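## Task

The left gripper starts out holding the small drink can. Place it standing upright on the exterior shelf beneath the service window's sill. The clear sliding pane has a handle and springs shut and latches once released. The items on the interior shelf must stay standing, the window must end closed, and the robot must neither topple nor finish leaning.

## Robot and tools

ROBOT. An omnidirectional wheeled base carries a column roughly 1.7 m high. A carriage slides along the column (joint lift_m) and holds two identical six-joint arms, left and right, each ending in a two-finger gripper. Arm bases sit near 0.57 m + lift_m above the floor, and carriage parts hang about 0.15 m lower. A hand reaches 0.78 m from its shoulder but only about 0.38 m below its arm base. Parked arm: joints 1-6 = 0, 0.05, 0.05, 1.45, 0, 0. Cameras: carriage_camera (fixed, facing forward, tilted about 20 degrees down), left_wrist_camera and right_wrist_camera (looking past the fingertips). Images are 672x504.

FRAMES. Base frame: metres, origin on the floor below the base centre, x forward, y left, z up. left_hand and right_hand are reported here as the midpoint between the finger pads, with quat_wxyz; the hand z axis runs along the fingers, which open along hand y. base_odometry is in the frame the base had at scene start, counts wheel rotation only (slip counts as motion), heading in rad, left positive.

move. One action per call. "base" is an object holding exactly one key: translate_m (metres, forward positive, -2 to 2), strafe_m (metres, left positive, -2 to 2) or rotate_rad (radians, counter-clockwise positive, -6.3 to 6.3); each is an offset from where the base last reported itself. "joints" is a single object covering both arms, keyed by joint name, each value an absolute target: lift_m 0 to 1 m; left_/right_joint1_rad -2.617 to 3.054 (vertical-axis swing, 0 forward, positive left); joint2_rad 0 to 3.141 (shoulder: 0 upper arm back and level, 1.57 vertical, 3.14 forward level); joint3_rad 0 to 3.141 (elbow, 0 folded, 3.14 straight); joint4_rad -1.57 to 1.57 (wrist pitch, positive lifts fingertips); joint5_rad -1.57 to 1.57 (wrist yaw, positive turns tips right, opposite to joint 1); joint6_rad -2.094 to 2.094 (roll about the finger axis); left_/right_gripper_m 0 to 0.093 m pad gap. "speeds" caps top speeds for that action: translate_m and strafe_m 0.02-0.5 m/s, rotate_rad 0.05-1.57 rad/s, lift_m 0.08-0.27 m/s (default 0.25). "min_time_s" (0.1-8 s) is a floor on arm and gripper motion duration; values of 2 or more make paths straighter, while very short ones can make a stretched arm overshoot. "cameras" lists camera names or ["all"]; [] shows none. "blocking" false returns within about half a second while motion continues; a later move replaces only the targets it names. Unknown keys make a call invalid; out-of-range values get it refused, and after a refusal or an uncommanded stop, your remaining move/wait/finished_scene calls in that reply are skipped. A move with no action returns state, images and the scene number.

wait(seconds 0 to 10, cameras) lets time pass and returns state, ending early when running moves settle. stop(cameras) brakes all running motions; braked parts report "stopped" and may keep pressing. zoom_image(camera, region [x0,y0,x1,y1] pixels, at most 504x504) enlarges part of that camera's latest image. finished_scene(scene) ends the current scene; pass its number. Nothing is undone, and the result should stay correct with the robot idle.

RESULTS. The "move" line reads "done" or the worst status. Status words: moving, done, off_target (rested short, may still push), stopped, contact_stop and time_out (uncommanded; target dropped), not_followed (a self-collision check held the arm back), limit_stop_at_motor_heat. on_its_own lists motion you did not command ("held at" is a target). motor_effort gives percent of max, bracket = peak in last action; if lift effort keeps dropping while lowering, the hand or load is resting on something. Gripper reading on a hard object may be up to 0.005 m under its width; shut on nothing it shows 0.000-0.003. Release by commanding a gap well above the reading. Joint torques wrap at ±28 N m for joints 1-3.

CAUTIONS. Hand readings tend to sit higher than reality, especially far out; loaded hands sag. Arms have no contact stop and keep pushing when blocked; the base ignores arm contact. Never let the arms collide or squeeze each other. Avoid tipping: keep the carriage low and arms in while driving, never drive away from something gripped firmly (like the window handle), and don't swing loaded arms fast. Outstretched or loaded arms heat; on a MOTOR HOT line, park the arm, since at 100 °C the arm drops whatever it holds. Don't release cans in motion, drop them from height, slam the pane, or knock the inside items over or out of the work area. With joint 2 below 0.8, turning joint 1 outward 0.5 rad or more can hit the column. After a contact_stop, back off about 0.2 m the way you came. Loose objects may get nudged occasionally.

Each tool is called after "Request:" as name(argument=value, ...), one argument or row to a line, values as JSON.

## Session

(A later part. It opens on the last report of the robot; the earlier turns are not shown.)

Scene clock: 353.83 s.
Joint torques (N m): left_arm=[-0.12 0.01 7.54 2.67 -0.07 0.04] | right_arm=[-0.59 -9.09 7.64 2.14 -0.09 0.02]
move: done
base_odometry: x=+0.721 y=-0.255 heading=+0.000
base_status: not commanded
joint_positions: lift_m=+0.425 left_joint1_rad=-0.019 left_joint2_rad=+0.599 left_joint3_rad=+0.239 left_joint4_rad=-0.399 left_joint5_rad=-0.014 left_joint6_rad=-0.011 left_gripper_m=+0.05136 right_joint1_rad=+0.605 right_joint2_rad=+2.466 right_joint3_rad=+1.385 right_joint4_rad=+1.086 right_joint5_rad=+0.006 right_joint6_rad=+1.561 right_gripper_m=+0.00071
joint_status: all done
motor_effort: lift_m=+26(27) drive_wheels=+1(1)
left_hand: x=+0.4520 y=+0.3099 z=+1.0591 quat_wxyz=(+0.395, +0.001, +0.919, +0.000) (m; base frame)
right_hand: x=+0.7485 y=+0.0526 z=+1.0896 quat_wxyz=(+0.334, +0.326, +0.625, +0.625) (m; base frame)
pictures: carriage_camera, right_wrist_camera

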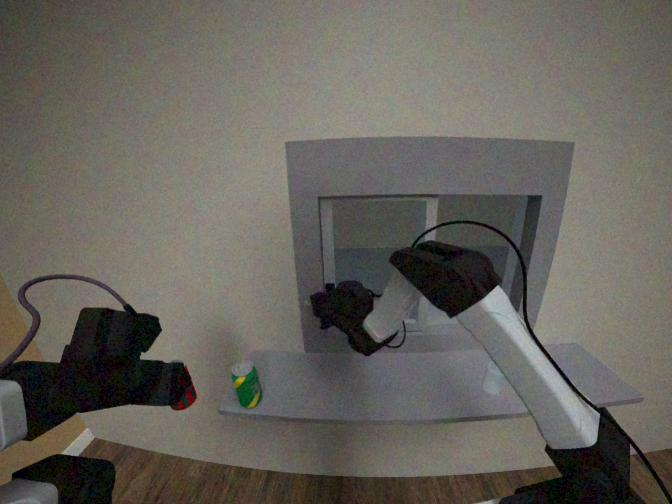

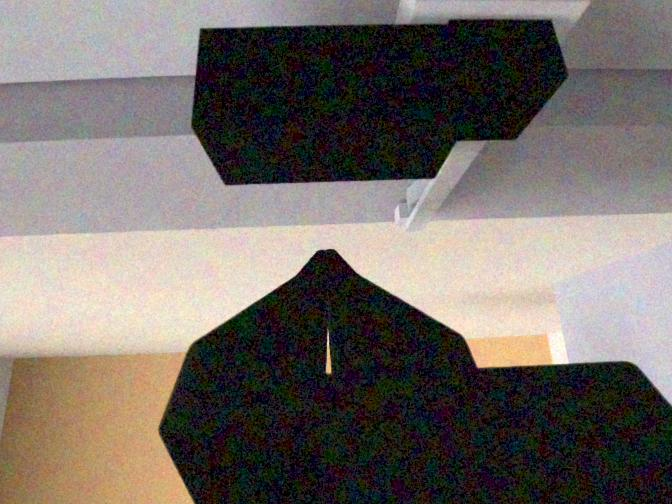

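Request:
move(
  base={"translate_m": 0.02},
  cameras=[],
)

Request:
move(
  base={"strafe_m": -0.07},
  speeds={"strafe_m": 0.06},
  cameras=["right_wrist_camera", "carriage_camera"],
)

Request:
zoom_image(
  camera="carriage_camera",
  region=[250, 210, 410, 350],
)

Scene clock: 360.33 s.
Joint torques (N m): left_arm=[-0.13 -0.12 7.49 2.66 -0.09 0.07] | right_arm=[-0.57 -9.39 7.73 2.21 -0.08 0.02]
move: done
base_odometry: x=+0.741 y=-0.255 heading=-0.001
base_status: done
joint_positions: lift_m=+0.425 left_joint1_rad=-0.019 left_joint2_rad=+0.599 left_joint3_rad=+0.239 left_joint4_rad=-0.400 left_joint5_rad=-0.014 left_joint6_rad=-0.011 left_gripper_m=+0.05136 right_joint1_rad=+0.603 right_joint2_rad=+2.468 right_joint3_rad=+1.385 right_joint4_rad=+1.081 right_joint5_rad=+0.005 right_joint6_rad=+1.561 right_gripper_m=+0.00071
joint_status: not commanded
motor_effort: lift_m=+24(28) drive_wheels=-2(8)
left_hand: x=+0.4519 y=+0.3099 z=+1.0589 quat_wxyz=(+0.394, +0.001, +0.919, +0.000) (m; base frame)
right_hand: x=+0.7493 y=+0.0515 z=+1.0869 quat_wxyz=(+0.333, +0.328, +0.627, +0.623) (m; base frame)
pictures: none
No camera images: "cameras" was empty.

Scene clock: 362.03 s.
Joint torques (N m): left_arm=[-0.17 -0.06 7.46 2.69 -0.06 0.07] | right_arm=[-1.33 -9.25 7.73 2.19 0.4 0.02]
move: done
base_odometry: x=+0.741 y=-0.325 heading=-0.001
base_status: done
joint_positions: lift_m=+0.425 left_joint1_rad=-0.019 left_joint2_rad=+0.599 left_joint3_rad=+0.239 left_joint4_rad=-0.400 left_joint5_rad=-0.014 left_joint6_rad=-0.011 left_gripper_m=+0.05136 right_joint1_rad=+0.614 right_joint2_rad=+2.468 right_joint3_rad=+1.385 right_joint4_rad=+1.081 right_joint5_rad=-0.041 right_joint6_rad=+1.561 right_gripper_m=+0.00071
joint_status: not commanded
motor_effort: lift_m=+25(27) drive_wheels=-1(5)
left_hand: x=+0.4518 y=+0.3099 z=+1.0589 quat_wxyz=(+0.394, +0.001, +0.919, +0.000) (m; base frame)
right_hand: x=+0.7402 y=+0.0641 z=+1.0869 quat_wxyz=(+0.315, +0.310, +0.637, +0.632) (m; base frame)
pictures: carriage_camera, right_wrist_camera

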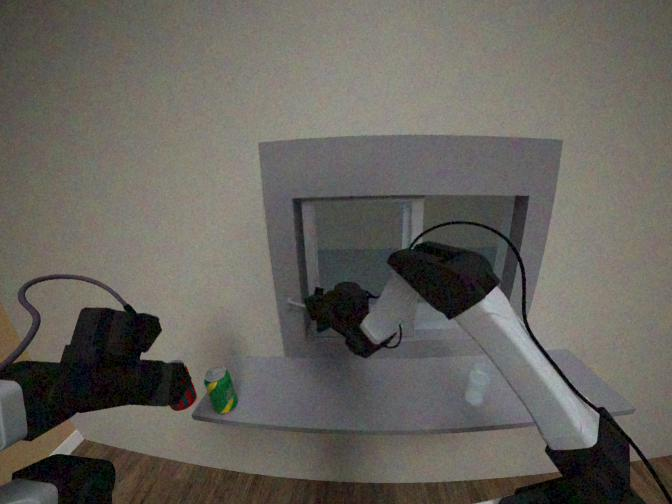

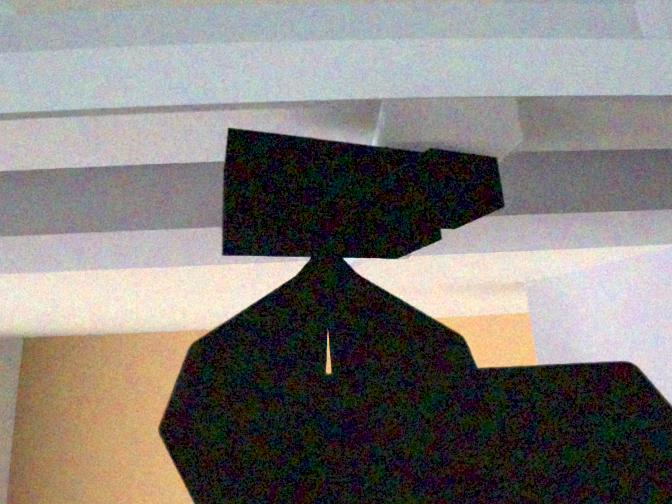

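Scaled by 3.150 from the camera's 672x504 image, which has a finer 960x720 frame.

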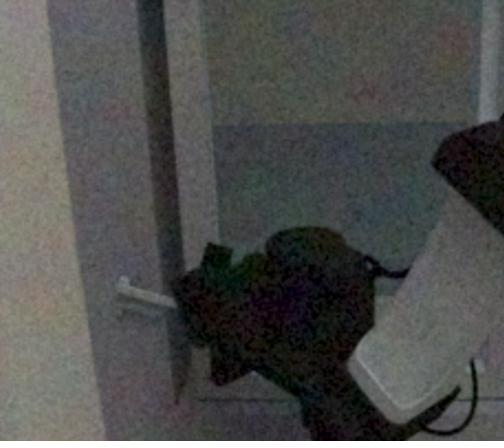

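Request:
move(
  base={"strafe_m": -0.25},
  speeds={"strafe_m": 0.1},
  cameras=["all"],
)

Scene clock: 367.37 s.
Joint torques (N m): left_arm=[-0.23 -0.05 7.47 2.67 -0.1 0.06] | right_arm=[-4.37 -9.25 7.65 1.96 1.02 0.01]
move: done
base_odometry: x=+0.741 y=-0.575 heading=-0.001
base_status: done
joint_positions: lift_m=+0.425 left_joint1_rad=-0.019 left_joint2_rad=+0.599 left_joint3_rad=+0.239 left_joint4_rad=-0.400 left_joint5_rad=-0.014 left_joint6_rad=-0.011 left_gripper_m=+0.05136 right_joint1_rad=+0.649 right_joint2_rad=+2.468 right_joint3_rad=+1.385 right_joint4_rad=+1.102 right_joint5_rad=-0.113 right_joint6_rad=+1.564 right_gripper_m=+0.00071
joint_status: not commanded
motor_effort: lift_m=+24(28) drive_wheels=-2(9)
left_hand: x=+0.4518 y=+0.3099 z=+1.0589 quat_wxyz=(+0.394, +0.001, +0.919, +0.000) (m; base frame)
right_hand: x=+0.7184 y=+0.0914 z=+1.0921 quat_wxyz=(+0.284, +0.273, +0.645, +0.655) (m; base frame)
pictures: carriage_camera, left_wrist_camera, right_wrist_camera

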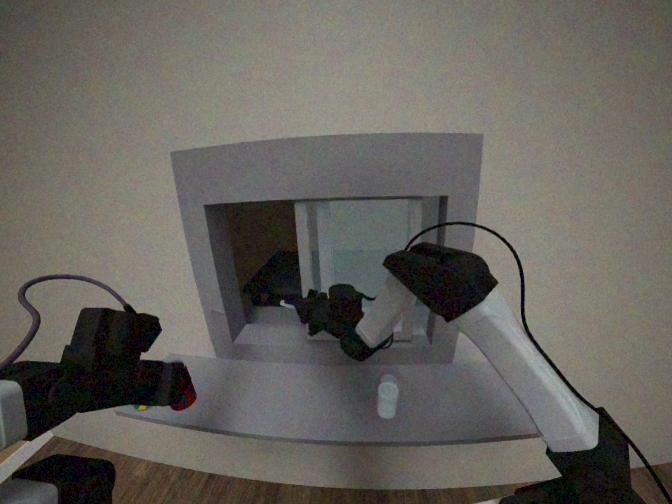

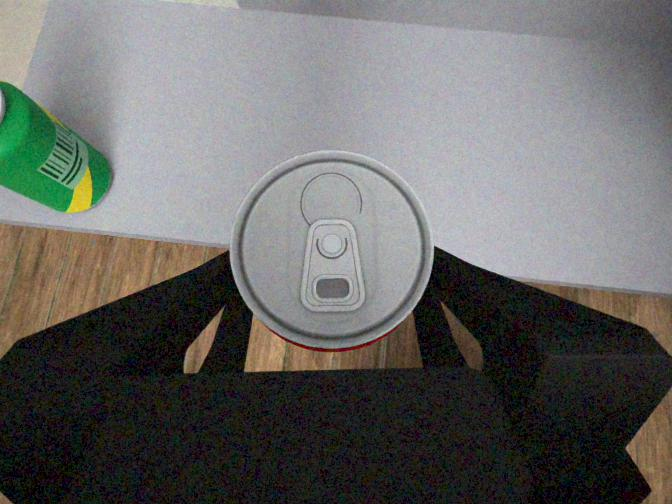

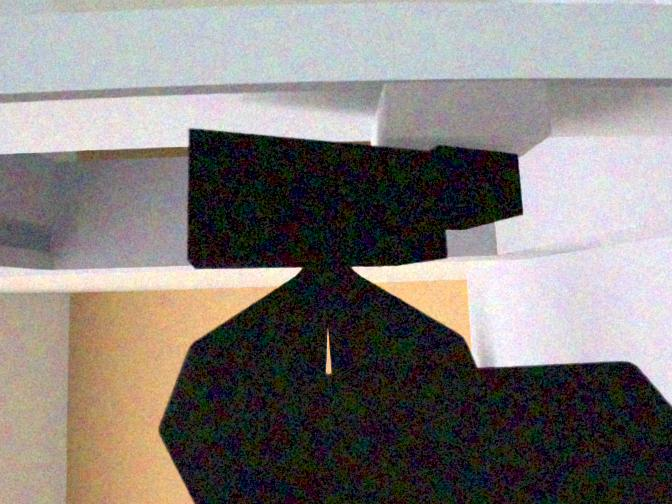

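Request:
move(
  base={"strafe_m": -0.06},
  speeds={"strafe_m": 0.08},
  cameras=["carriage_camera", "right_wrist_camera"],
)

Request:
zoom_image(
  camera="carriage_camera",
  region=[130, 180, 350, 400],
)

Scene clock: 374.37 s.
Joint torques (N m): left_arm=[-0.16 0.03 7.43 2.68 -0.09 0.07] | right_arm=[-4.85 -9.16 7.73 1.97 1.42 -0.04]
move: done
base_odometry: x=+0.741 y=-0.635 heading=+0.000
base_status: done
joint_positions: lift_m=+0.425 left_joint1_rad=-0.019 left_joint2_rad=+0.599 left_joint3_rad=+0.239 left_joint4_rad=-0.400 left_joint5_rad=-0.014 left_joint6_rad=-0.011 left_gripper_m=+0.05136 right_joint1_rad=+0.655 right_joint2_rad=+2.468 right_joint3_rad=+1.385 right_joint4_rad=+1.101 right_joint5_rad=-0.141 right_joint6_rad=+1.566 right_gripper_m=+0.00071
joint_status: not commanded
motor_effort: lift_m=+26(28) drive_wheels=-1(9)
left_hand: x=+0.4518 y=+0.3099 z=+1.0589 quat_wxyz=(+0.394, +0.001, +0.919, +0.000) (m; base frame)
right_hand: x=+0.7127 y=+0.0976 z=+1.0919 quat_wxyz=(+0.272, +0.263, +0.650, +0.660) (m; base frame)
pictures: carriage_camera, right_wrist_camera

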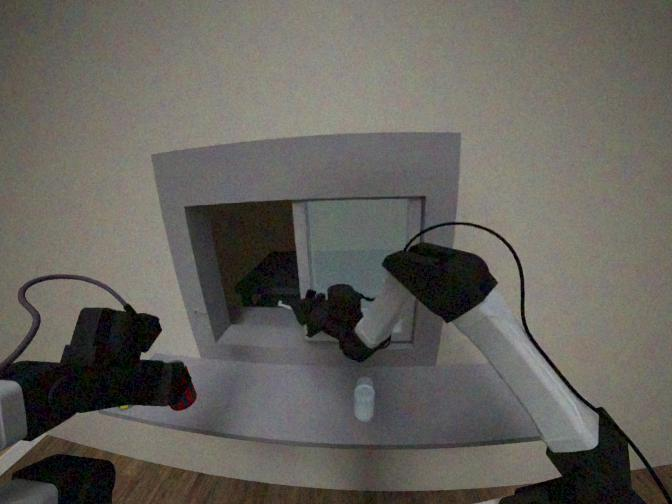

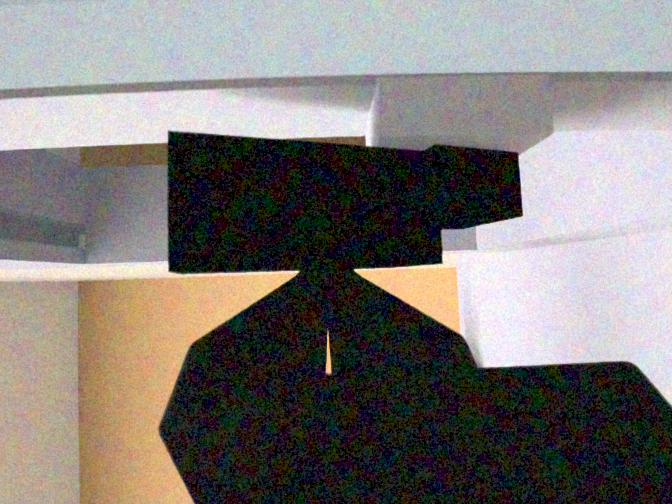

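Scaled by 2.291 from the camera's 672x504 image, which has a finer 960x720 frame.

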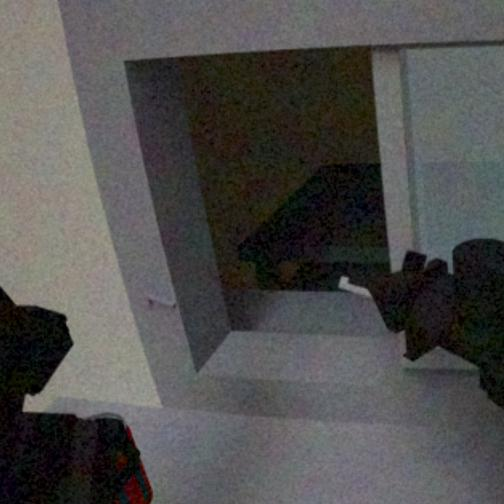

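Request:
move(
  base={"translate_m": 0.05},
  speeds={"translate_m": 0.04},
  joints={"right_joint1_rad": 0.645, "right_joint2_rad": 2.383, "right_joint3_rad": 1.173, "right_joint4_rad": 1.22, "right_joint5_rad": 0.03},
  min_time_s=1.4,
  cameras=["right_wrist_camera"],
)

Request:
move(
  base={"translate_m": 0.05},
  speeds={"translate_m": 0.04},
  joints={"right_joint1_rad": 0.695, "right_joint2_rad": 2.305, "right_joint3_rad": 0.981, "right_joint4_rad": 1.334, "right_joint5_rad": 0.06},
  min_time_s=1.4,
  cameras=["right_wrist_camera","carriage_camera"],
)

Scene clock: 397.00 s.
Joint torques (N m): left_arm=[-0.17 -0.09 7.5 2.71 -0.06 0.09] | right_arm=[-5.19 -12.75 4.23 2.05 1.73 -0.06]
move: off_target
base_odometry: x=+0.791 y=-0.635 heading=-0.001
base_status: done
joint_positions: lift_m=+0.425 left_joint1_rad=-0.019 left_joint2_rad=+0.599 left_joint3_rad=+0.239 left_joint4_rad=-0.400 left_joint5_rad=-0.014 left_joint6_rad=-0.011 left_gripper_m=+0.05136 right_joint1_rad=+0.705 right_joint2_rad=+2.423 right_joint3_rad=+1.179 right_joint4_rad=+1.235 right_joint5_rad=-0.140 right_joint6_rad=+1.568 right_gripper_m=+0.00071
joint_status: right_joint1_rad off_target (ended at +0.705, target +0.645); right_joint5_rad off_target (ended at -0.140, target +0.030); the others done
motor_effort: lift_m=+26(30) drive_wheels=+1(6)
left_hand: x=+0.4518 y=+0.3099 z=+1.0589 quat_wxyz=(+0.394, +0.001, +0.919, +0.000) (m; base frame)
right_hand: x=+0.6615 y=+0.0956 z=+1.0698 quat_wxyz=(+0.250, +0.252, +0.664, +0.658) (m; base frame)
pictures: right_wrist_camera

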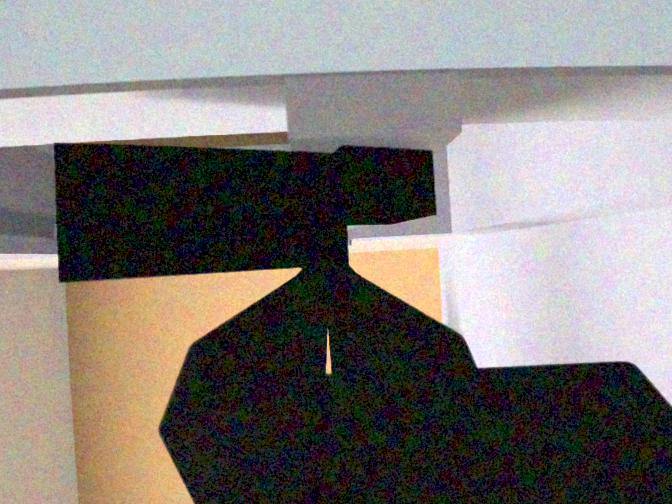

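Scene clock: 398.70 s.
Joint torques (N m): left_arm=[-0.12 -0.21 7.38 2.71 -0.08 0.07] | right_arm=[-5.68 -11.75 3.95 2.17 2 -0.06]
move: off_target
base_odometry: x=+0.841 y=-0.636 heading=-0.001
base_status: done
joint_positions: lift_m=+0.425 left_joint1_rad=-0.019 left_joint2_rad=+0.600 left_joint3_rad=+0.239 left_joint4_rad=-0.402 left_joint5_rad=-0.014 left_joint6_rad=-0.011 left_gripper_m=+0.05136 right_joint1_rad=+0.760 right_joint2_rad=+2.345 right_joint3_rad=+0.984 right_joint4_rad=+1.339 right_joint5_rad=-0.138 right_joint6_rad=+1.568 right_gripper_m=+0.00071
joint_status: right_joint1_rad off_target (ended at +0.759, target +0.695); right_joint5_rad off_target (ended at -0.138, target +0.060); the others done
motor_effort: lift_m=+26(29) drive_wheels=+1(8)
left_hand: x=+0.4515 y=+0.3100 z=+1.0585 quat_wxyz=(+0.393, +0.001, +0.920, +0.000) (m; base frame)
right_hand: x=+0.6097 y=+0.0916 z=+1.0677 quat_wxyz=(+0.231, +0.236, +0.674, +0.660) (m; base frame)
pictures: carriage_camera, right_wrist_camera

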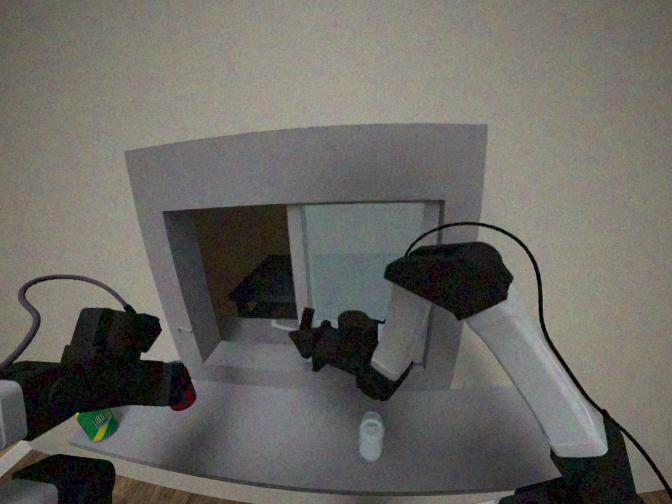

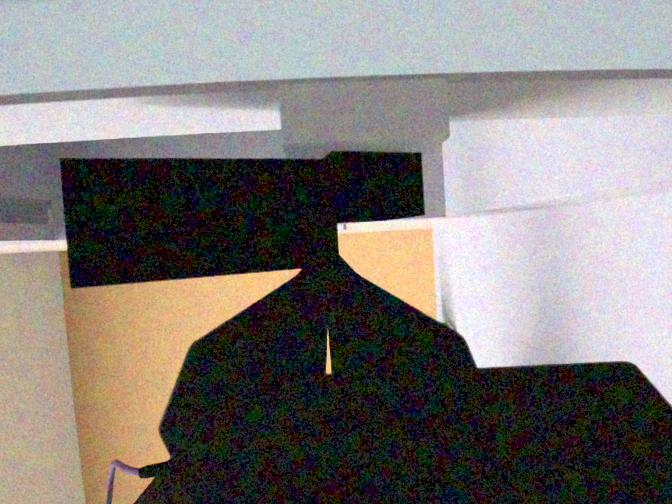

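Request:
move(
  joints={"left_joint1_rad": -0.075, "left_joint2_rad": 1.509, "left_joint3_rad": 0.60, "left_joint4_rad": 0.153, "left_joint5_rad": 0, "left_joint6_rad": 0},
  min_time_s=2,
  cameras=["left_wrist_camera", "carriage_camera"],
)

Scene clock: 412.07 s.
Joint torques (N m): left_arm=[-0.84 -4.19 7.79 2.66 0.08 0.19] | right_arm=[-5.64 -11.84 3.96 2.16 2 -0.05]
move: off_target
MOTOR HOT: joint 2 (shoulder) of the right arm reports 76 °C; the controller stops that arm at 100 °C. To cool a motor, set the load down, stop pushing, or move to a pose that needs little force.
base_odometry: x=+0.841 y=-0.636 heading=-0.001
base_status: not commanded
joint_positions: lift_m=+0.425 left_joint1_rad=-0.068 left_joint2_rad=+1.505 left_joint3_rad=+0.569 left_joint4_rad=+0.104 left_joint5_rad=-0.014 left_joint6_rad=-0.011 left_gripper_m=+0.05136 right_joint1_rad=+0.760 right_joint2_rad=+2.345 right_joint3_rad=+0.984 right_joint4_rad=+1.339 right_joint5_rad=-0.138 right_joint6_rad=+1.568 right_gripper_m=+0.00071
joint_status: left_joint4_rad off_target (ended at +0.104, target +0.153); the others done
motor_effort: lift_m=+25(28) drive_wheels=+1(2)
left_hand: x=+0.5822 y=+0.2895 z=+1.0294 quat_wxyz=(+0.361, +0.024, +0.932, -0.008) (m; base frame)
right_hand: x=+0.6097 y=+0.0916 z=+1.0677 quat_wxyz=(+0.231, +0.236, +0.674, +0.660) (m; base frame)
pictures: carriage_camera, left_wrist_camera

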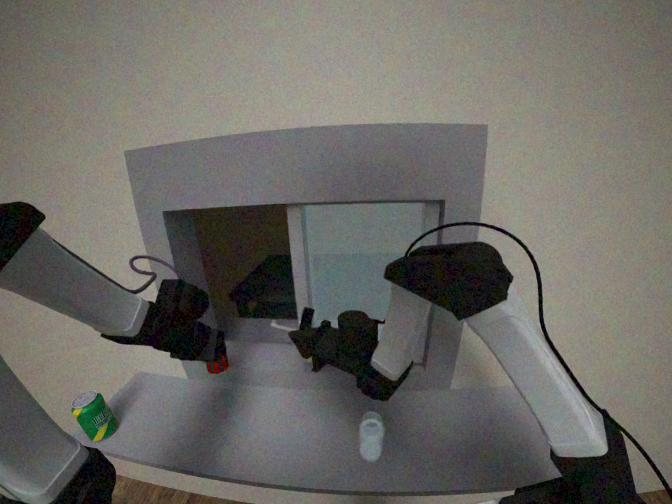

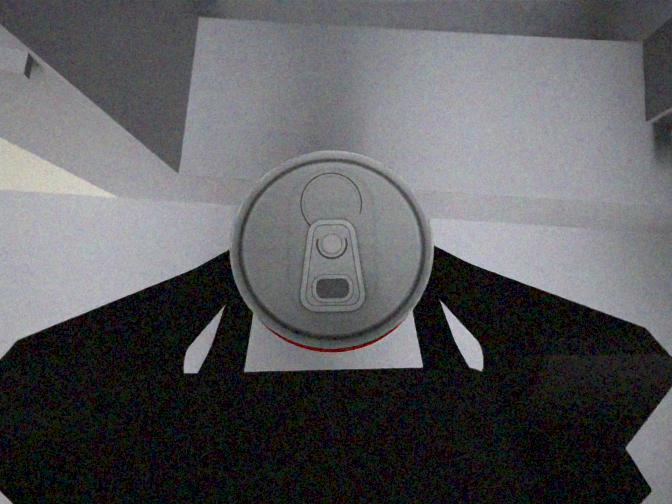

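Request:
move(
  joints={"left_joint1_rad": -0.085, "left_joint2_rad": 2.03, "left_joint3_rad": 1.2, "left_joint4_rad": 0.16},
  min_time_s=1.5,
  cameras=["left_wrist_camera"],
)

Request:
move(
  joints={"left_joint1_rad": -0.07, "left_joint2_rad": 2.514, "left_joint3_rad": 2.04, "left_joint4_rad": -0.16},
  min_time_s=1.8,
  cameras=["left_wrist_camera", "carriage_camera"],
)

Scene clock: 420.57 s.
Joint torques (N m): left_arm=[-0.83 -8.06 8.44 2.76 0.07 0.19] | right_arm=[-5.65 -11.81 3.95 2.15 2.03 -0.05]
move: off_target
MOTOR HOT: still on. Joint 2 (shoulder) of the right arm reports 78 °C.
base_odometry: x=+0.841 y=-0.636 heading=-0.001
base_status: not commanded
joint_positions: lift_m=+0.425 left_joint1_rad=-0.078 left_joint2_rad=+2.025 left_joint3_rad=+1.167 left_joint4_rad=+0.115 left_joint5_rad=-0.013 left_joint6_rad=-0.011 left_gripper_m=+0.05136 right_joint1_rad=+0.760 right_joint2_rad=+2.345 right_joint3_rad=+0.984 right_joint4_rad=+1.340 right_joint5_rad=-0.139 right_joint6_rad=+1.568 right_gripper_m=+0.00071
joint_status: left_joint4_rad off_target (ended at +0.115, target +0.160); the others done
motor_effort: lift_m=+24(29) drive_wheels=+1(2)
left_hand: x=+0.7425 y=+0.2733 z=+1.0346 quat_wxyz=(+0.402, +0.028, +0.915, -0.012) (m; base frame)
right_hand: x=+0.6096 y=+0.0916 z=+1.0678 quat_wxyz=(+0.231, +0.236, +0.674, +0.661) (m; base frame)
pictures: left_wrist_camera

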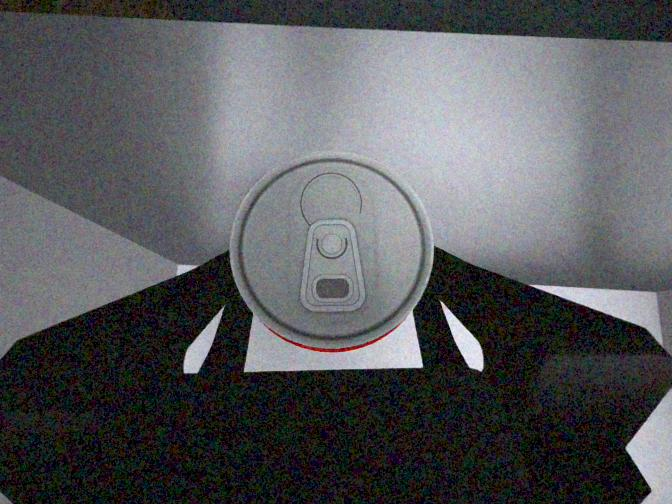

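Scene clock: 422.67 s.
Joint torques (N m): left_arm=[0.68 -11.36 9.36 2.7 0.08 0.2] | right_arm=[-5.64 -11.81 3.92 2.15 2 -0.06]
move: done
MOTOR HOT: still on. Joint 2 (shoulder) of the right arm reports 78 °C.
base_odometry: x=+0.841 y=-0.636 heading=-0.001
base_status: not commanded
joint_positions: lift_m=+0.425 left_joint1_rad=-0.078 left_joint2_rad=+2.508 left_joint3_rad=+2.003 left_joint4_rad=-0.195 left_joint5_rad=-0.013 left_joint6_rad=-0.011 left_gripper_m=+0.05136 right_joint1_rad=+0.760 right_joint2_rad=+2.345 right_joint3_rad=+0.984 right_joint4_rad=+1.340 right_joint5_rad=-0.139 right_joint6_rad=+1.568 right_gripper_m=+0.00071
joint_status: all done
motor_effort: lift_m=+26(28) drive_wheels=+2(2)
left_hand: x=+0.8838 y=+0.2623 z=+1.0416 quat_wxyz=(+0.421, +0.028, +0.906, -0.013) (m; base frame)
right_hand: x=+0.6096 y=+0.0917 z=+1.0678 quat_wxyz=(+0.231, +0.236, +0.674, +0.661) (m; base frame)
pictures: carriage_camera, left_wrist_camera

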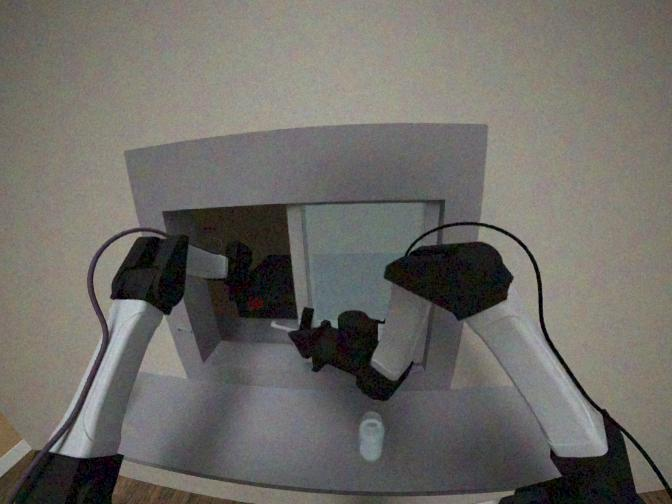

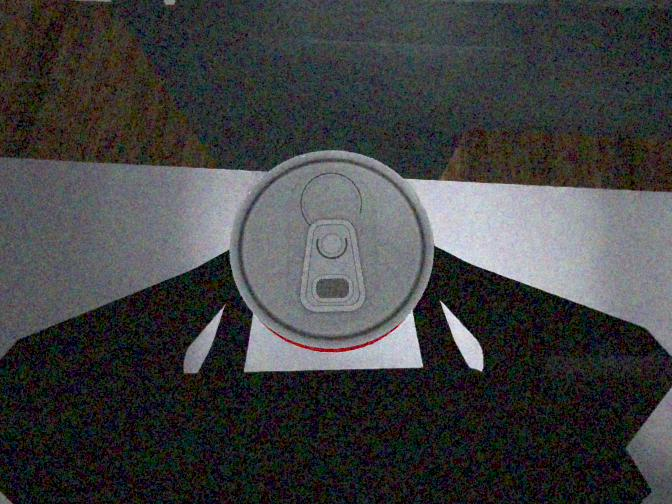

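Request:
move(
  joints={"left_joint1_rad": -0.07, "left_joint2_rad": 2.723, "left_joint3_rad": 2.03, "left_joint4_rad": 0.0},
  min_time_s=1.8,
  cameras=["left_wrist_camera", "carriage_camera"],
)

Request:
zoom_image(
  camera="carriage_camera",
  region=[190, 240, 310, 360],
)

Scene clock: 434.80 s.
Joint torques (N m): left_arm=[0.64 -11.78 8.14 2.74 0.06 0.2] | right_arm=[-5.65 -11.82 3.93 2.15 2 -0.06]
move: off_target
MOTOR HOT: still on. Joint 2 (shoulder) of the right arm reports 81 °C.
base_odometry: x=+0.841 y=-0.636 heading=-0.001
base_status: not commanded
joint_positions: lift_m=+0.425 left_joint1_rad=-0.078 left_joint2_rad=+2.718 left_joint3_rad=+2.003 left_joint4_rad=-0.052 left_joint5_rad=-0.013 left_joint6_rad=-0.011 left_gripper_m=+0.05136 right_joint1_rad=+0.760 right_joint2_rad=+2.345 right_joint3_rad=+0.984 right_joint4_rad=+1.340 right_joint5_rad=-0.139 right_joint6_rad=+1.568 right_gripper_m=+0.00071
joint_status: left_joint4_rad off_target (ended at -0.052, target +0.000); the others done
motor_effort: lift_m=+27(28) drive_wheels=+2(2)
left_hand: x=+0.8815 y=+0.2624 z=+0.9324 quat_wxyz=(+0.391, +0.028, +0.920, -0.011) (m; base frame)
right_hand: x=+0.6096 y=+0.0917 z=+1.0678 quat_wxyz=(+0.231, +0.236, +0.674, +0.661) (m; base frame)
pictures: carriage_camera, left_wrist_camera

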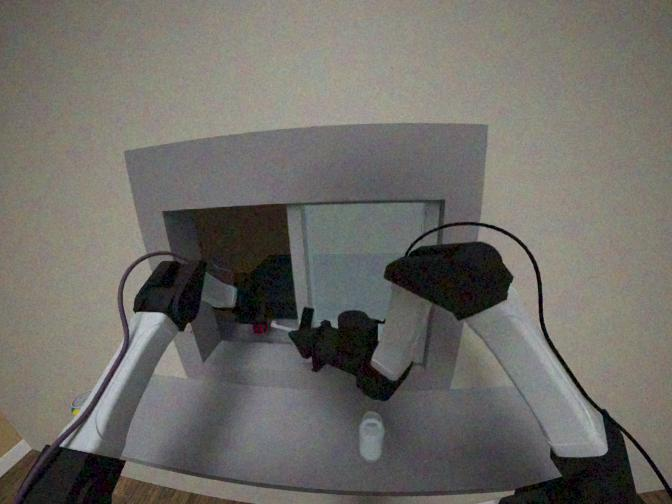

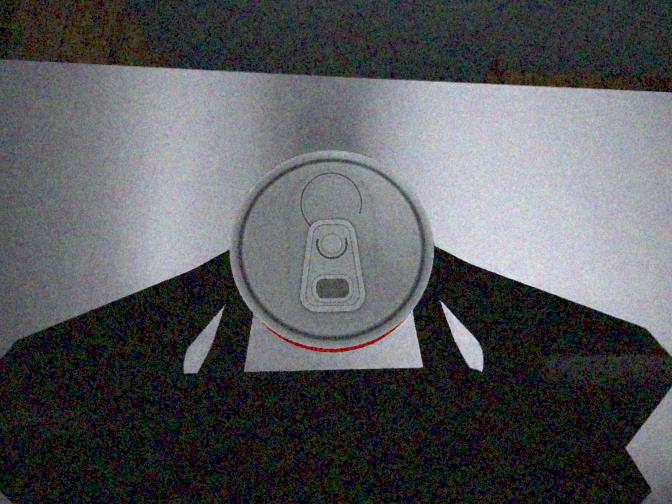

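Scaled by 4.200 from the camera's 672x504 image, which has a finer 960x720 frame.

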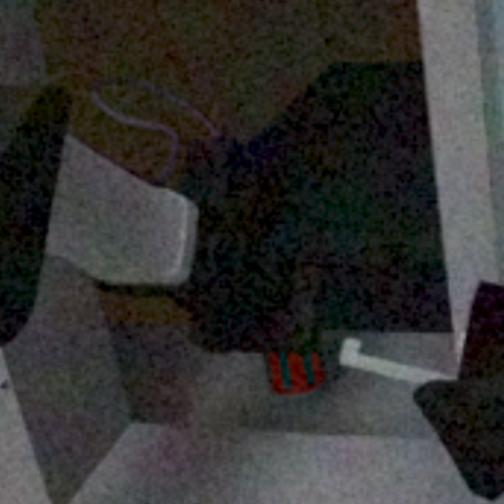

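Request:
move(
  joints={"left_joint2_rad": 2.778, "left_joint4_rad": 0.055},
  min_time_s=1,
  cameras=[],
)

Request:
move(
  joints={"left_joint2_rad": 2.80, "left_joint4_rad": 0.077},
  min_time_s=1,
  cameras=["left_wrist_camera", "carriage_camera"],
)

Request:
zoom_image(
  camera="carriage_camera",
  region=[190, 240, 310, 360],
)

Scene clock: 444.67 s.
Joint torques (N m): left_arm=[0.55 -11.78 7.91 2.8 0.07 0.2] | right_arm=[-5.64 -11.79 3.95 2.15 2.01 -0.05]
move: off_target
MOTOR HOT: still on. Joint 2 (shoulder) of the right arm reports 82 °C.
base_odometry: x=+0.841 y=-0.636 heading=-0.001
base_status: not commanded
joint_positions: lift_m=+0.425 left_joint1_rad=-0.078 left_joint2_rad=+2.772 left_joint3_rad=+2.003 left_joint4_rad=+0.003 left_joint5_rad=-0.013 left_joint6_rad=-0.011 left_gripper_m=+0.05136 right_joint1_rad=+0.760 right_joint2_rad=+2.345 right_joint3_rad=+0.984 right_joint4_rad=+1.340 right_joint5_rad=-0.139 right_joint6_rad=+1.568 right_gripper_m=+0.00071
joint_status: left_joint4_rad off_target (ended at +0.003, target +0.055); the others done
motor_effort: lift_m=+24(28) drive_wheels=+1(2)
left_hand: x=+0.8806 y=+0.2625 z=+0.9074 quat_wxyz=(+0.392, +0.028, +0.920, -0.011) (m; base frame)
right_hand: x=+0.6096 y=+0.0917 z=+1.0678 quat_wxyz=(+0.231, +0.236, +0.674, +0.661) (m; base frame)
pictures: none
No camera images: "cameras" was empty.

Scene clock: 445.97 s.
Joint torques (N m): left_arm=[0.73 -11.71 8.02 2.77 0.09 0.19] | right_arm=[-5.65 -11.81 3.95 2.15 2.01 -0.06]
move: off_target
MOTOR HOT: still on. Joint 2 (shoulder) of the right arm reports 82 °C.
base_odometry: x=+0.841 y=-0.636 heading=-0.001
base_status: not commanded
joint_positions: lift_m=+0.425 left_joint1_rad=-0.078 left_joint2_rad=+2.793 left_joint3_rad=+2.003 left_joint4_rad=+0.028 left_joint5_rad=-0.013 left_joint6_rad=-0.011 left_gripper_m=+0.05136 right_joint1_rad=+0.760 right_joint2_rad=+2.345 right_joint3_rad=+0.984 right_joint4_rad=+1.340 right_joint5_rad=-0.139 right_joint6_rad=+1.568 right_gripper_m=+0.00071
joint_status: left_joint4_rad off_target (ended at +0.028, target +0.077); the others done
motor_effort: lift_m=+25(28) drive_wheels=+2(2)
left_hand: x=+0.8806 y=+0.2625 z=+0.8986 quat_wxyz=(+0.393, +0.028, +0.919, -0.011) (m; base frame)
right_hand: x=+0.6096 y=+0.0917 z=+1.0678 quat_wxyz=(+0.231, +0.236, +0.674, +0.661) (m; base frame)
pictures: carriage_camera, left_wrist_camera

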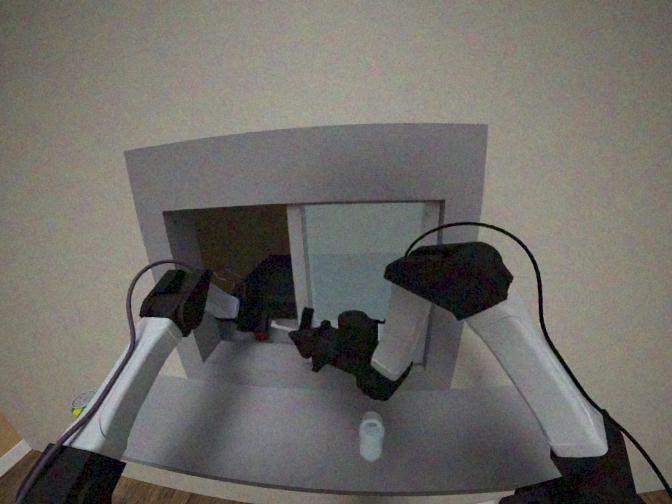

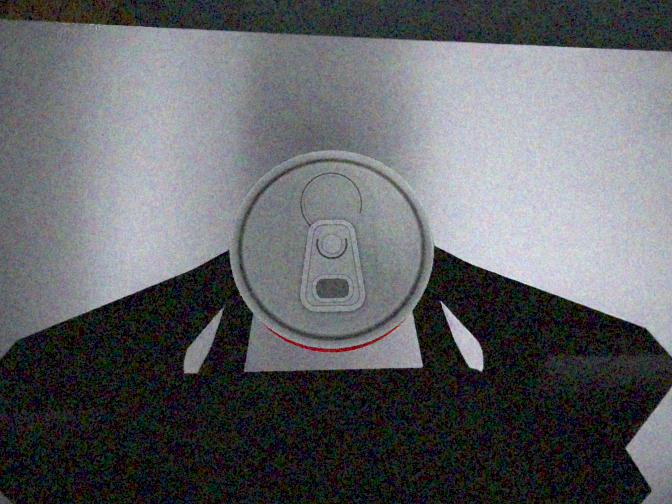

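Scaled by 4.200 from the camera's 672x504 image, which has a finer 960x720 frame.

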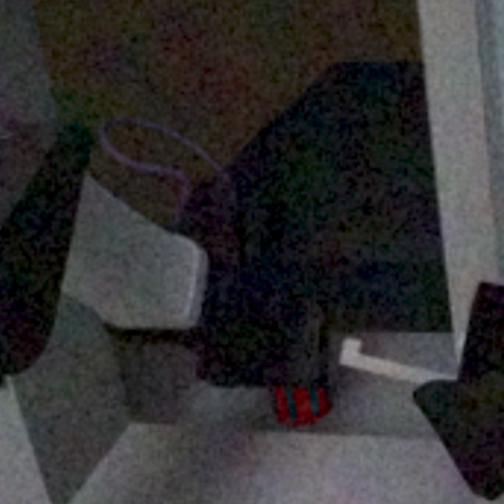

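Request:
move(
  joints={"left_joint2_rad": 2.82, "left_joint4_rad": 0.097},
  min_time_s=1,
  cameras=[],
)

Request:
move(
  joints={"left_joint2_rad": 2.84, "left_joint4_rad": 0.117},
  min_time_s=1,
  cameras=["left_wrist_camera", "carriage_camera"],
)

Request:
zoom_image(
  camera="carriage_camera",
  region=[190, 240, 310, 360],
)

Scene clock: 451.87 s.
Joint torques (N m): left_arm=[0.65 -11.23 7.99 2.62 0.07 0.22] | right_arm=[-5.65 -11.81 3.95 2.15 2.01 -0.06]
move: done
MOTOR HOT: still on. Joint 2 (shoulder) of the right arm reports 83 °C.
base_odometry: x=+0.841 y=-0.636 heading=-0.001
base_status: not commanded
joint_positions: lift_m=+0.425 left_joint1_rad=-0.078 left_joint2_rad=+2.805 left_joint3_rad=+2.003 left_joint4_rad=+0.067 left_joint5_rad=-0.013 left_joint6_rad=-0.011 left_gripper_m=+0.05136 right_joint1_rad=+0.760 right_joint2_rad=+2.345 right_joint3_rad=+0.984 right_joint4_rad=+1.340 right_joint5_rad=-0.139 right_joint6_rad=+1.568 right_gripper_m=+0.00071
joint_status: all done
motor_effort: lift_m=+25(27) drive_wheels=+1(2)
left_hand: x=+0.8845 y=+0.2622 z=+0.8976 quat_wxyz=(+0.406, +0.028, +0.914, -0.012) (m; base frame)
right_hand: x=+0.6096 y=+0.0917 z=+1.0678 quat_wxyz=(+0.231, +0.236, +0.674, +0.661) (m; base frame)
pictures: none
No camera images: "cameras" was empty.

Scene clock: 453.17 s.
Joint torques (N m): left_arm=[0.57 -10.65 7.53 2.46 0.08 0.18] | right_arm=[-5.65 -11.81 3.95 2.15 2.01 -0.05]
move: done
MOTOR HOT: still on. Joint 2 (shoulder) of the right arm reports 83 °C.
base_odometry: x=+0.841 y=-0.636 heading=-0.001
base_status: not commanded
joint_positions: lift_m=+0.425 left_joint1_rad=-0.078 left_joint2_rad=+2.819 left_joint3_rad=+2.008 left_joint4_rad=+0.103 left_joint5_rad=-0.013 left_joint6_rad=-0.011 left_gripper_m=+0.05136 right_joint1_rad=+0.760 right_joint2_rad=+2.345 right_joint3_rad=+0.984 right_joint4_rad=+1.340 right_joint5_rad=-0.139 right_joint6_rad=+1.568 right_gripper_m=+0.00071
joint_status: all done
motor_effort: lift_m=+27(28) drive_wheels=+1(2)
left_hand: x=+0.8889 y=+0.2619 z=+0.8973 quat_wxyz=(+0.418, +0.028, +0.908, -0.013) (m; base frame)
right_hand: x=+0.6096 y=+0.0917 z=+1.0678 quat_wxyz=(+0.231, +0.236, +0.674, +0.661) (m; base frame)
pictures: carriage_camera, left_wrist_camera

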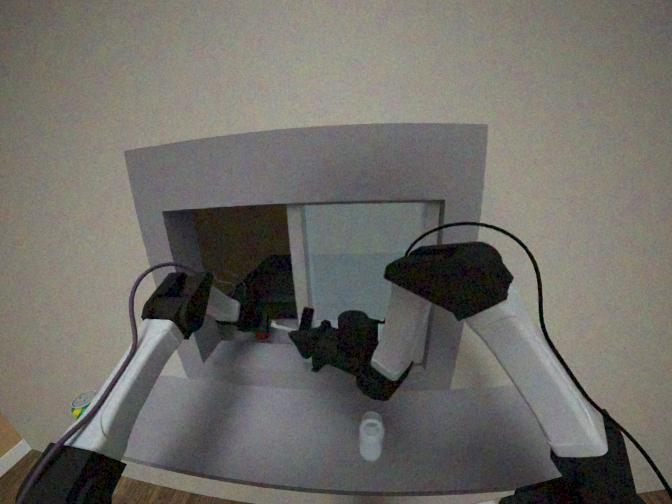

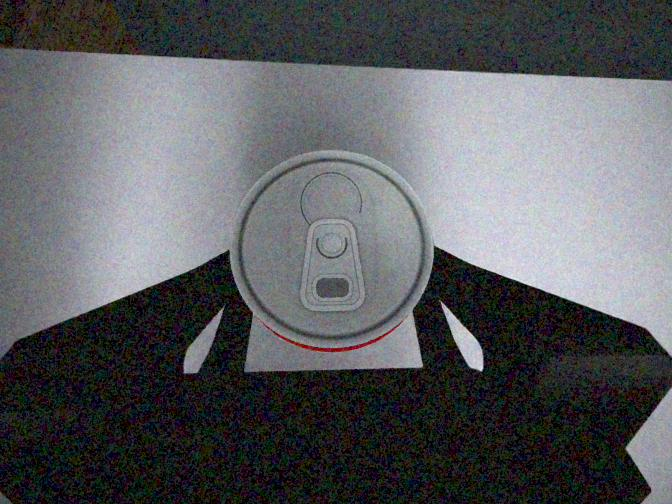

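Scaled by 4.200 from the camera's 672x504 image, which has a finer 960x720 frame.

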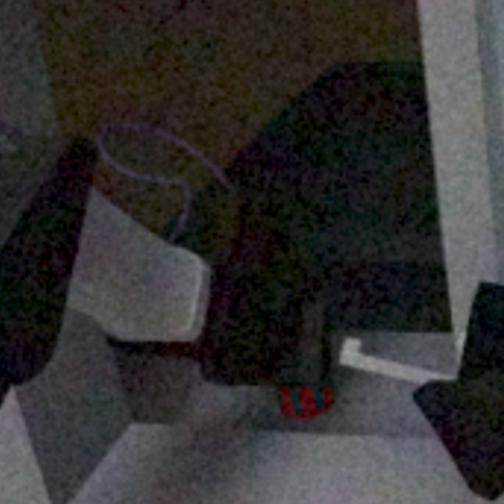

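Request:
move(
  joints={"left_joint2_rad": 2.808, "left_joint4_rad": 0.06},
  min_time_s=1,
  cameras=[],
)

Request:
move(
  joints={"left_gripper_m": 0.062},
  min_time_s=1.5,
  cameras=["left_wrist_camera"],
)

Scene clock: 463.10 s.
Joint torques (N m): left_arm=[0.61 -13.18 7.1 1.94 0.09 0.18] | right_arm=[-5.67 -11.84 3.93 2.15 2.01 -0.05]
move: done
MOTOR HOT: still on. Joint 2 (shoulder) of the right arm reports 85 °C.
base_odometry: x=+0.841 y=-0.636 heading=-0.001
base_status: not commanded
joint_positions: lift_m=+0.425 left_joint1_rad=-0.078 left_joint2_rad=+2.819 left_joint3_rad=+2.013 left_joint4_rad=+0.090 left_joint5_rad=-0.013 left_joint6_rad=-0.011 left_gripper_m=+0.05136 right_joint1_rad=+0.760 right_joint2_rad=+2.345 right_joint3_rad=+0.984 right_joint4_rad=+1.340 right_joint5_rad=-0.139 right_joint6_rad=+1.568 right_gripper_m=+0.00071
joint_status: all done
motor_effort: lift_m=+26(28) drive_wheels=+1(2)
left_hand: x=+0.8882 y=+0.2619 z=+0.8968 quat_wxyz=(+0.414, +0.028, +0.910, -0.012) (m; base frame)
right_hand: x=+0.6096 y=+0.0917 z=+1.0678 quat_wxyz=(+0.231, +0.236, +0.674, +0.661) (m; base frame)
pictures: none
No camera images: "cameras" was empty.

Scene clock: 464.90 s.
Joint torques (N m): left_arm=[0.47 -13.18 7.16 2.24 0.06 0.18] | right_arm=[-5.64 -11.81 3.93 2.15 2.01 -0.05]
move: done
MOTOR HOT: still on. Joint 2 (shoulder) of the right arm reports 85 °C.
base_odometry: x=+0.841 y=-0.636 heading=-0.001
base_status: not commanded
joint_positions: lift_m=+0.425 left_joint1_rad=-0.076 left_joint2_rad=+2.819 left_joint3_rad=+2.013 left_joint4_rad=+0.061 left_joint5_rad=-0.013 left_joint6_rad=-0.011 left_gripper_m=+0.06194 right_joint1_rad=+0.760 right_joint2_rad=+2.345 right_joint3_rad=+0.984 right_joint4_rad=+1.340 right_joint5_rad=-0.139 right_joint6_rad=+1.568 right_gripper_m=+0.00071
joint_status: all done
motor_effort: lift_m=+25(29) drive_wheels=+2(2)
left_hand: x=+0.8836 y=+0.2638 z=+0.8915 quat_wxyz=(+0.401, +0.027, +0.916, -0.011) (m; base frame)
right_hand: x=+0.6096 y=+0.0917 z=+1.0678 quat_wxyz=(+0.231, +0.236, +0.674, +0.661) (m; base frame)
pictures: left_wrist_camera

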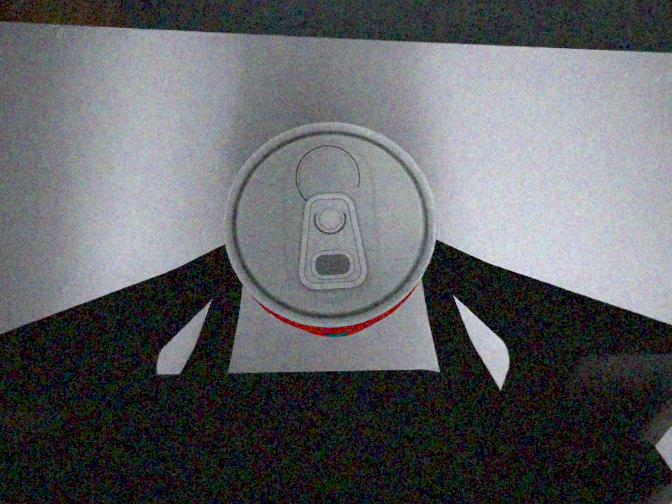

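Request:
move(
  joints={"left_gripper_m": 0.08},
  min_time_s=1,
  cameras=[],
)

Request:
move(
  joints={"left_joint1_rad": -0.08, "left_joint2_rad": 2.6, "left_joint3_rad": 1.78, "left_joint4_rad": 0.11},
  min_time_s=1.5,
  cameras=["left_wrist_camera"],
)

Request:
move(
  joints={"left_joint1_rad": -0.08, "left_joint2_rad": 2.407, "left_joint3_rad": 1.565, "left_joint4_rad": 0.16},
  min_time_s=1.2,
  cameras=["left_wrist_camera"],
)

Scene clock: 475.43 s.
Joint torques (N m): left_arm=[0.43 -13.24 7.1 2.23 0.07 0.19] | right_arm=[-5.64 -11.81 3.92 2.14 2.01 -0.06]
move: done
MOTOR HOT: still on. Joint 2 (shoulder) of the right arm reports 86 °C.
base_odometry: x=+0.841 y=-0.636 heading=-0.001
base_status: not commanded
joint_positions: lift_m=+0.425 left_joint1_rad=-0.076 left_joint2_rad=+2.819 left_joint3_rad=+2.013 left_joint4_rad=+0.061 left_joint5_rad=-0.013 left_joint6_rad=-0.011 left_gripper_m=+0.07991 right_joint1_rad=+0.760 right_joint2_rad=+2.345 right_joint3_rad=+0.984 right_joint4_rad=+1.340 right_joint5_rad=-0.139 right_joint6_rad=+1.568 right_gripper_m=+0.00071
joint_status: all done
motor_effort: lift_m=+26(27) drive_wheels=+1(2)
left_hand: x=+0.8836 y=+0.2638 z=+0.8915 quat_wxyz=(+0.401, +0.027, +0.916, -0.011) (m; base frame)
right_hand: x=+0.6096 y=+0.0917 z=+1.0678 quat_wxyz=(+0.231, +0.236, +0.674, +0.661) (m; base frame)
pictures: none
No camera images: "cameras" was empty.

Scene clock: 477.23 s.
Joint torques (N m): left_arm=[-0.65 -16.29 5.03 2.37 0.07 0.18] | right_arm=[-5.63 -11.81 3.93 2.15 2.01 -0.06]
move: done
MOTOR HOT: still on. Joint 2 (shoulder) of the right arm reports 86 °C.
base_odometry: x=+0.841 y=-0.636 heading=-0.001
base_status: not commanded
joint_positions: lift_m=+0.425 left_joint1_rad=-0.076 left_joint2_rad=+2.656 left_joint3_rad=+1.784 left_joint4_rad=+0.093 left_joint5_rad=-0.013 left_joint6_rad=-0.011 left_gripper_m=+0.07991 right_joint1_rad=+0.760 right_joint2_rad=+2.345 right_joint3_rad=+0.984 right_joint4_rad=+1.340 right_joint5_rad=-0.139 right_joint6_rad=+1.568 right_gripper_m=+0.00071
joint_status: all done
motor_effort: lift_m=+24(27) drive_wheels=+1(2)
left_hand: x=+0.8515 y=+0.2662 z=+0.9111 quat_wxyz=(+0.385, +0.027, +0.922, -0.011) (m; base frame)
right_hand: x=+0.6096 y=+0.0917 z=+1.0678 quat_wxyz=(+0.231, +0.236, +0.674, +0.661) (m; base frame)
pictures: left_wrist_camera

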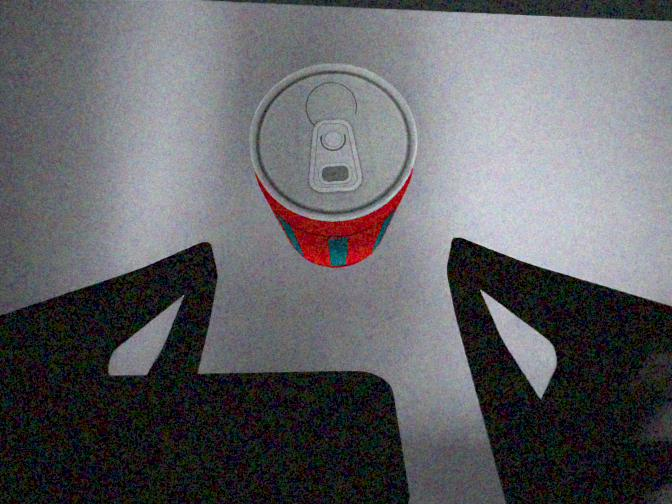

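Scene clock: 478.73 s.
Joint torques (N m): left_arm=[-0.64 -14.93 5.05 2.46 0.06 0.19] | right_arm=[-5.65 -11.79 3.95 2.15 2.01 -0.05]
move: done
MOTOR HOT: still on. Joint 2 (shoulder) of the right arm reports 86 °C.
base_odometry: x=+0.841 y=-0.636 heading=-0.001
base_status: not commanded
joint_positions: lift_m=+0.425 left_joint1_rad=-0.076 left_joint2_rad=+2.459 left_joint3_rad=+1.568 left_joint4_rad=+0.143 left_joint5_rad=-0.013 left_joint6_rad=-0.011 left_gripper_m=+0.07991 right_joint1_rad=+0.760 right_joint2_rad=+2.345 right_joint3_rad=+0.984 right_joint4_rad=+1.340 right_joint5_rad=-0.139 right_joint6_rad=+1.568 right_gripper_m=+0.00071
joint_status: all done
motor_effort: lift_m=+25(27) drive_wheels=+2(2)
left_hand: x=+0.8257 y=+0.2682 z=+0.9563 quat_wxyz=(+0.400, +0.027, +0.916, -0.011) (m; base frame)
right_hand: x=+0.6096 y=+0.0917 z=+1.0678 quat_wxyz=(+0.231, +0.236, +0.674, +0.661) (m; base frame)
pictures: left_wrist_camera

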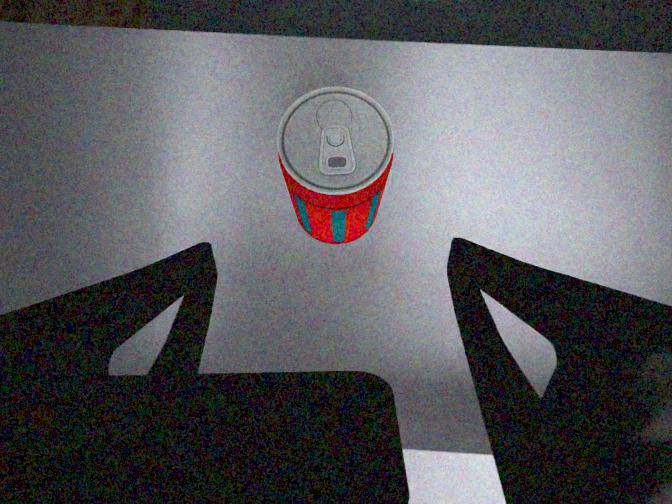

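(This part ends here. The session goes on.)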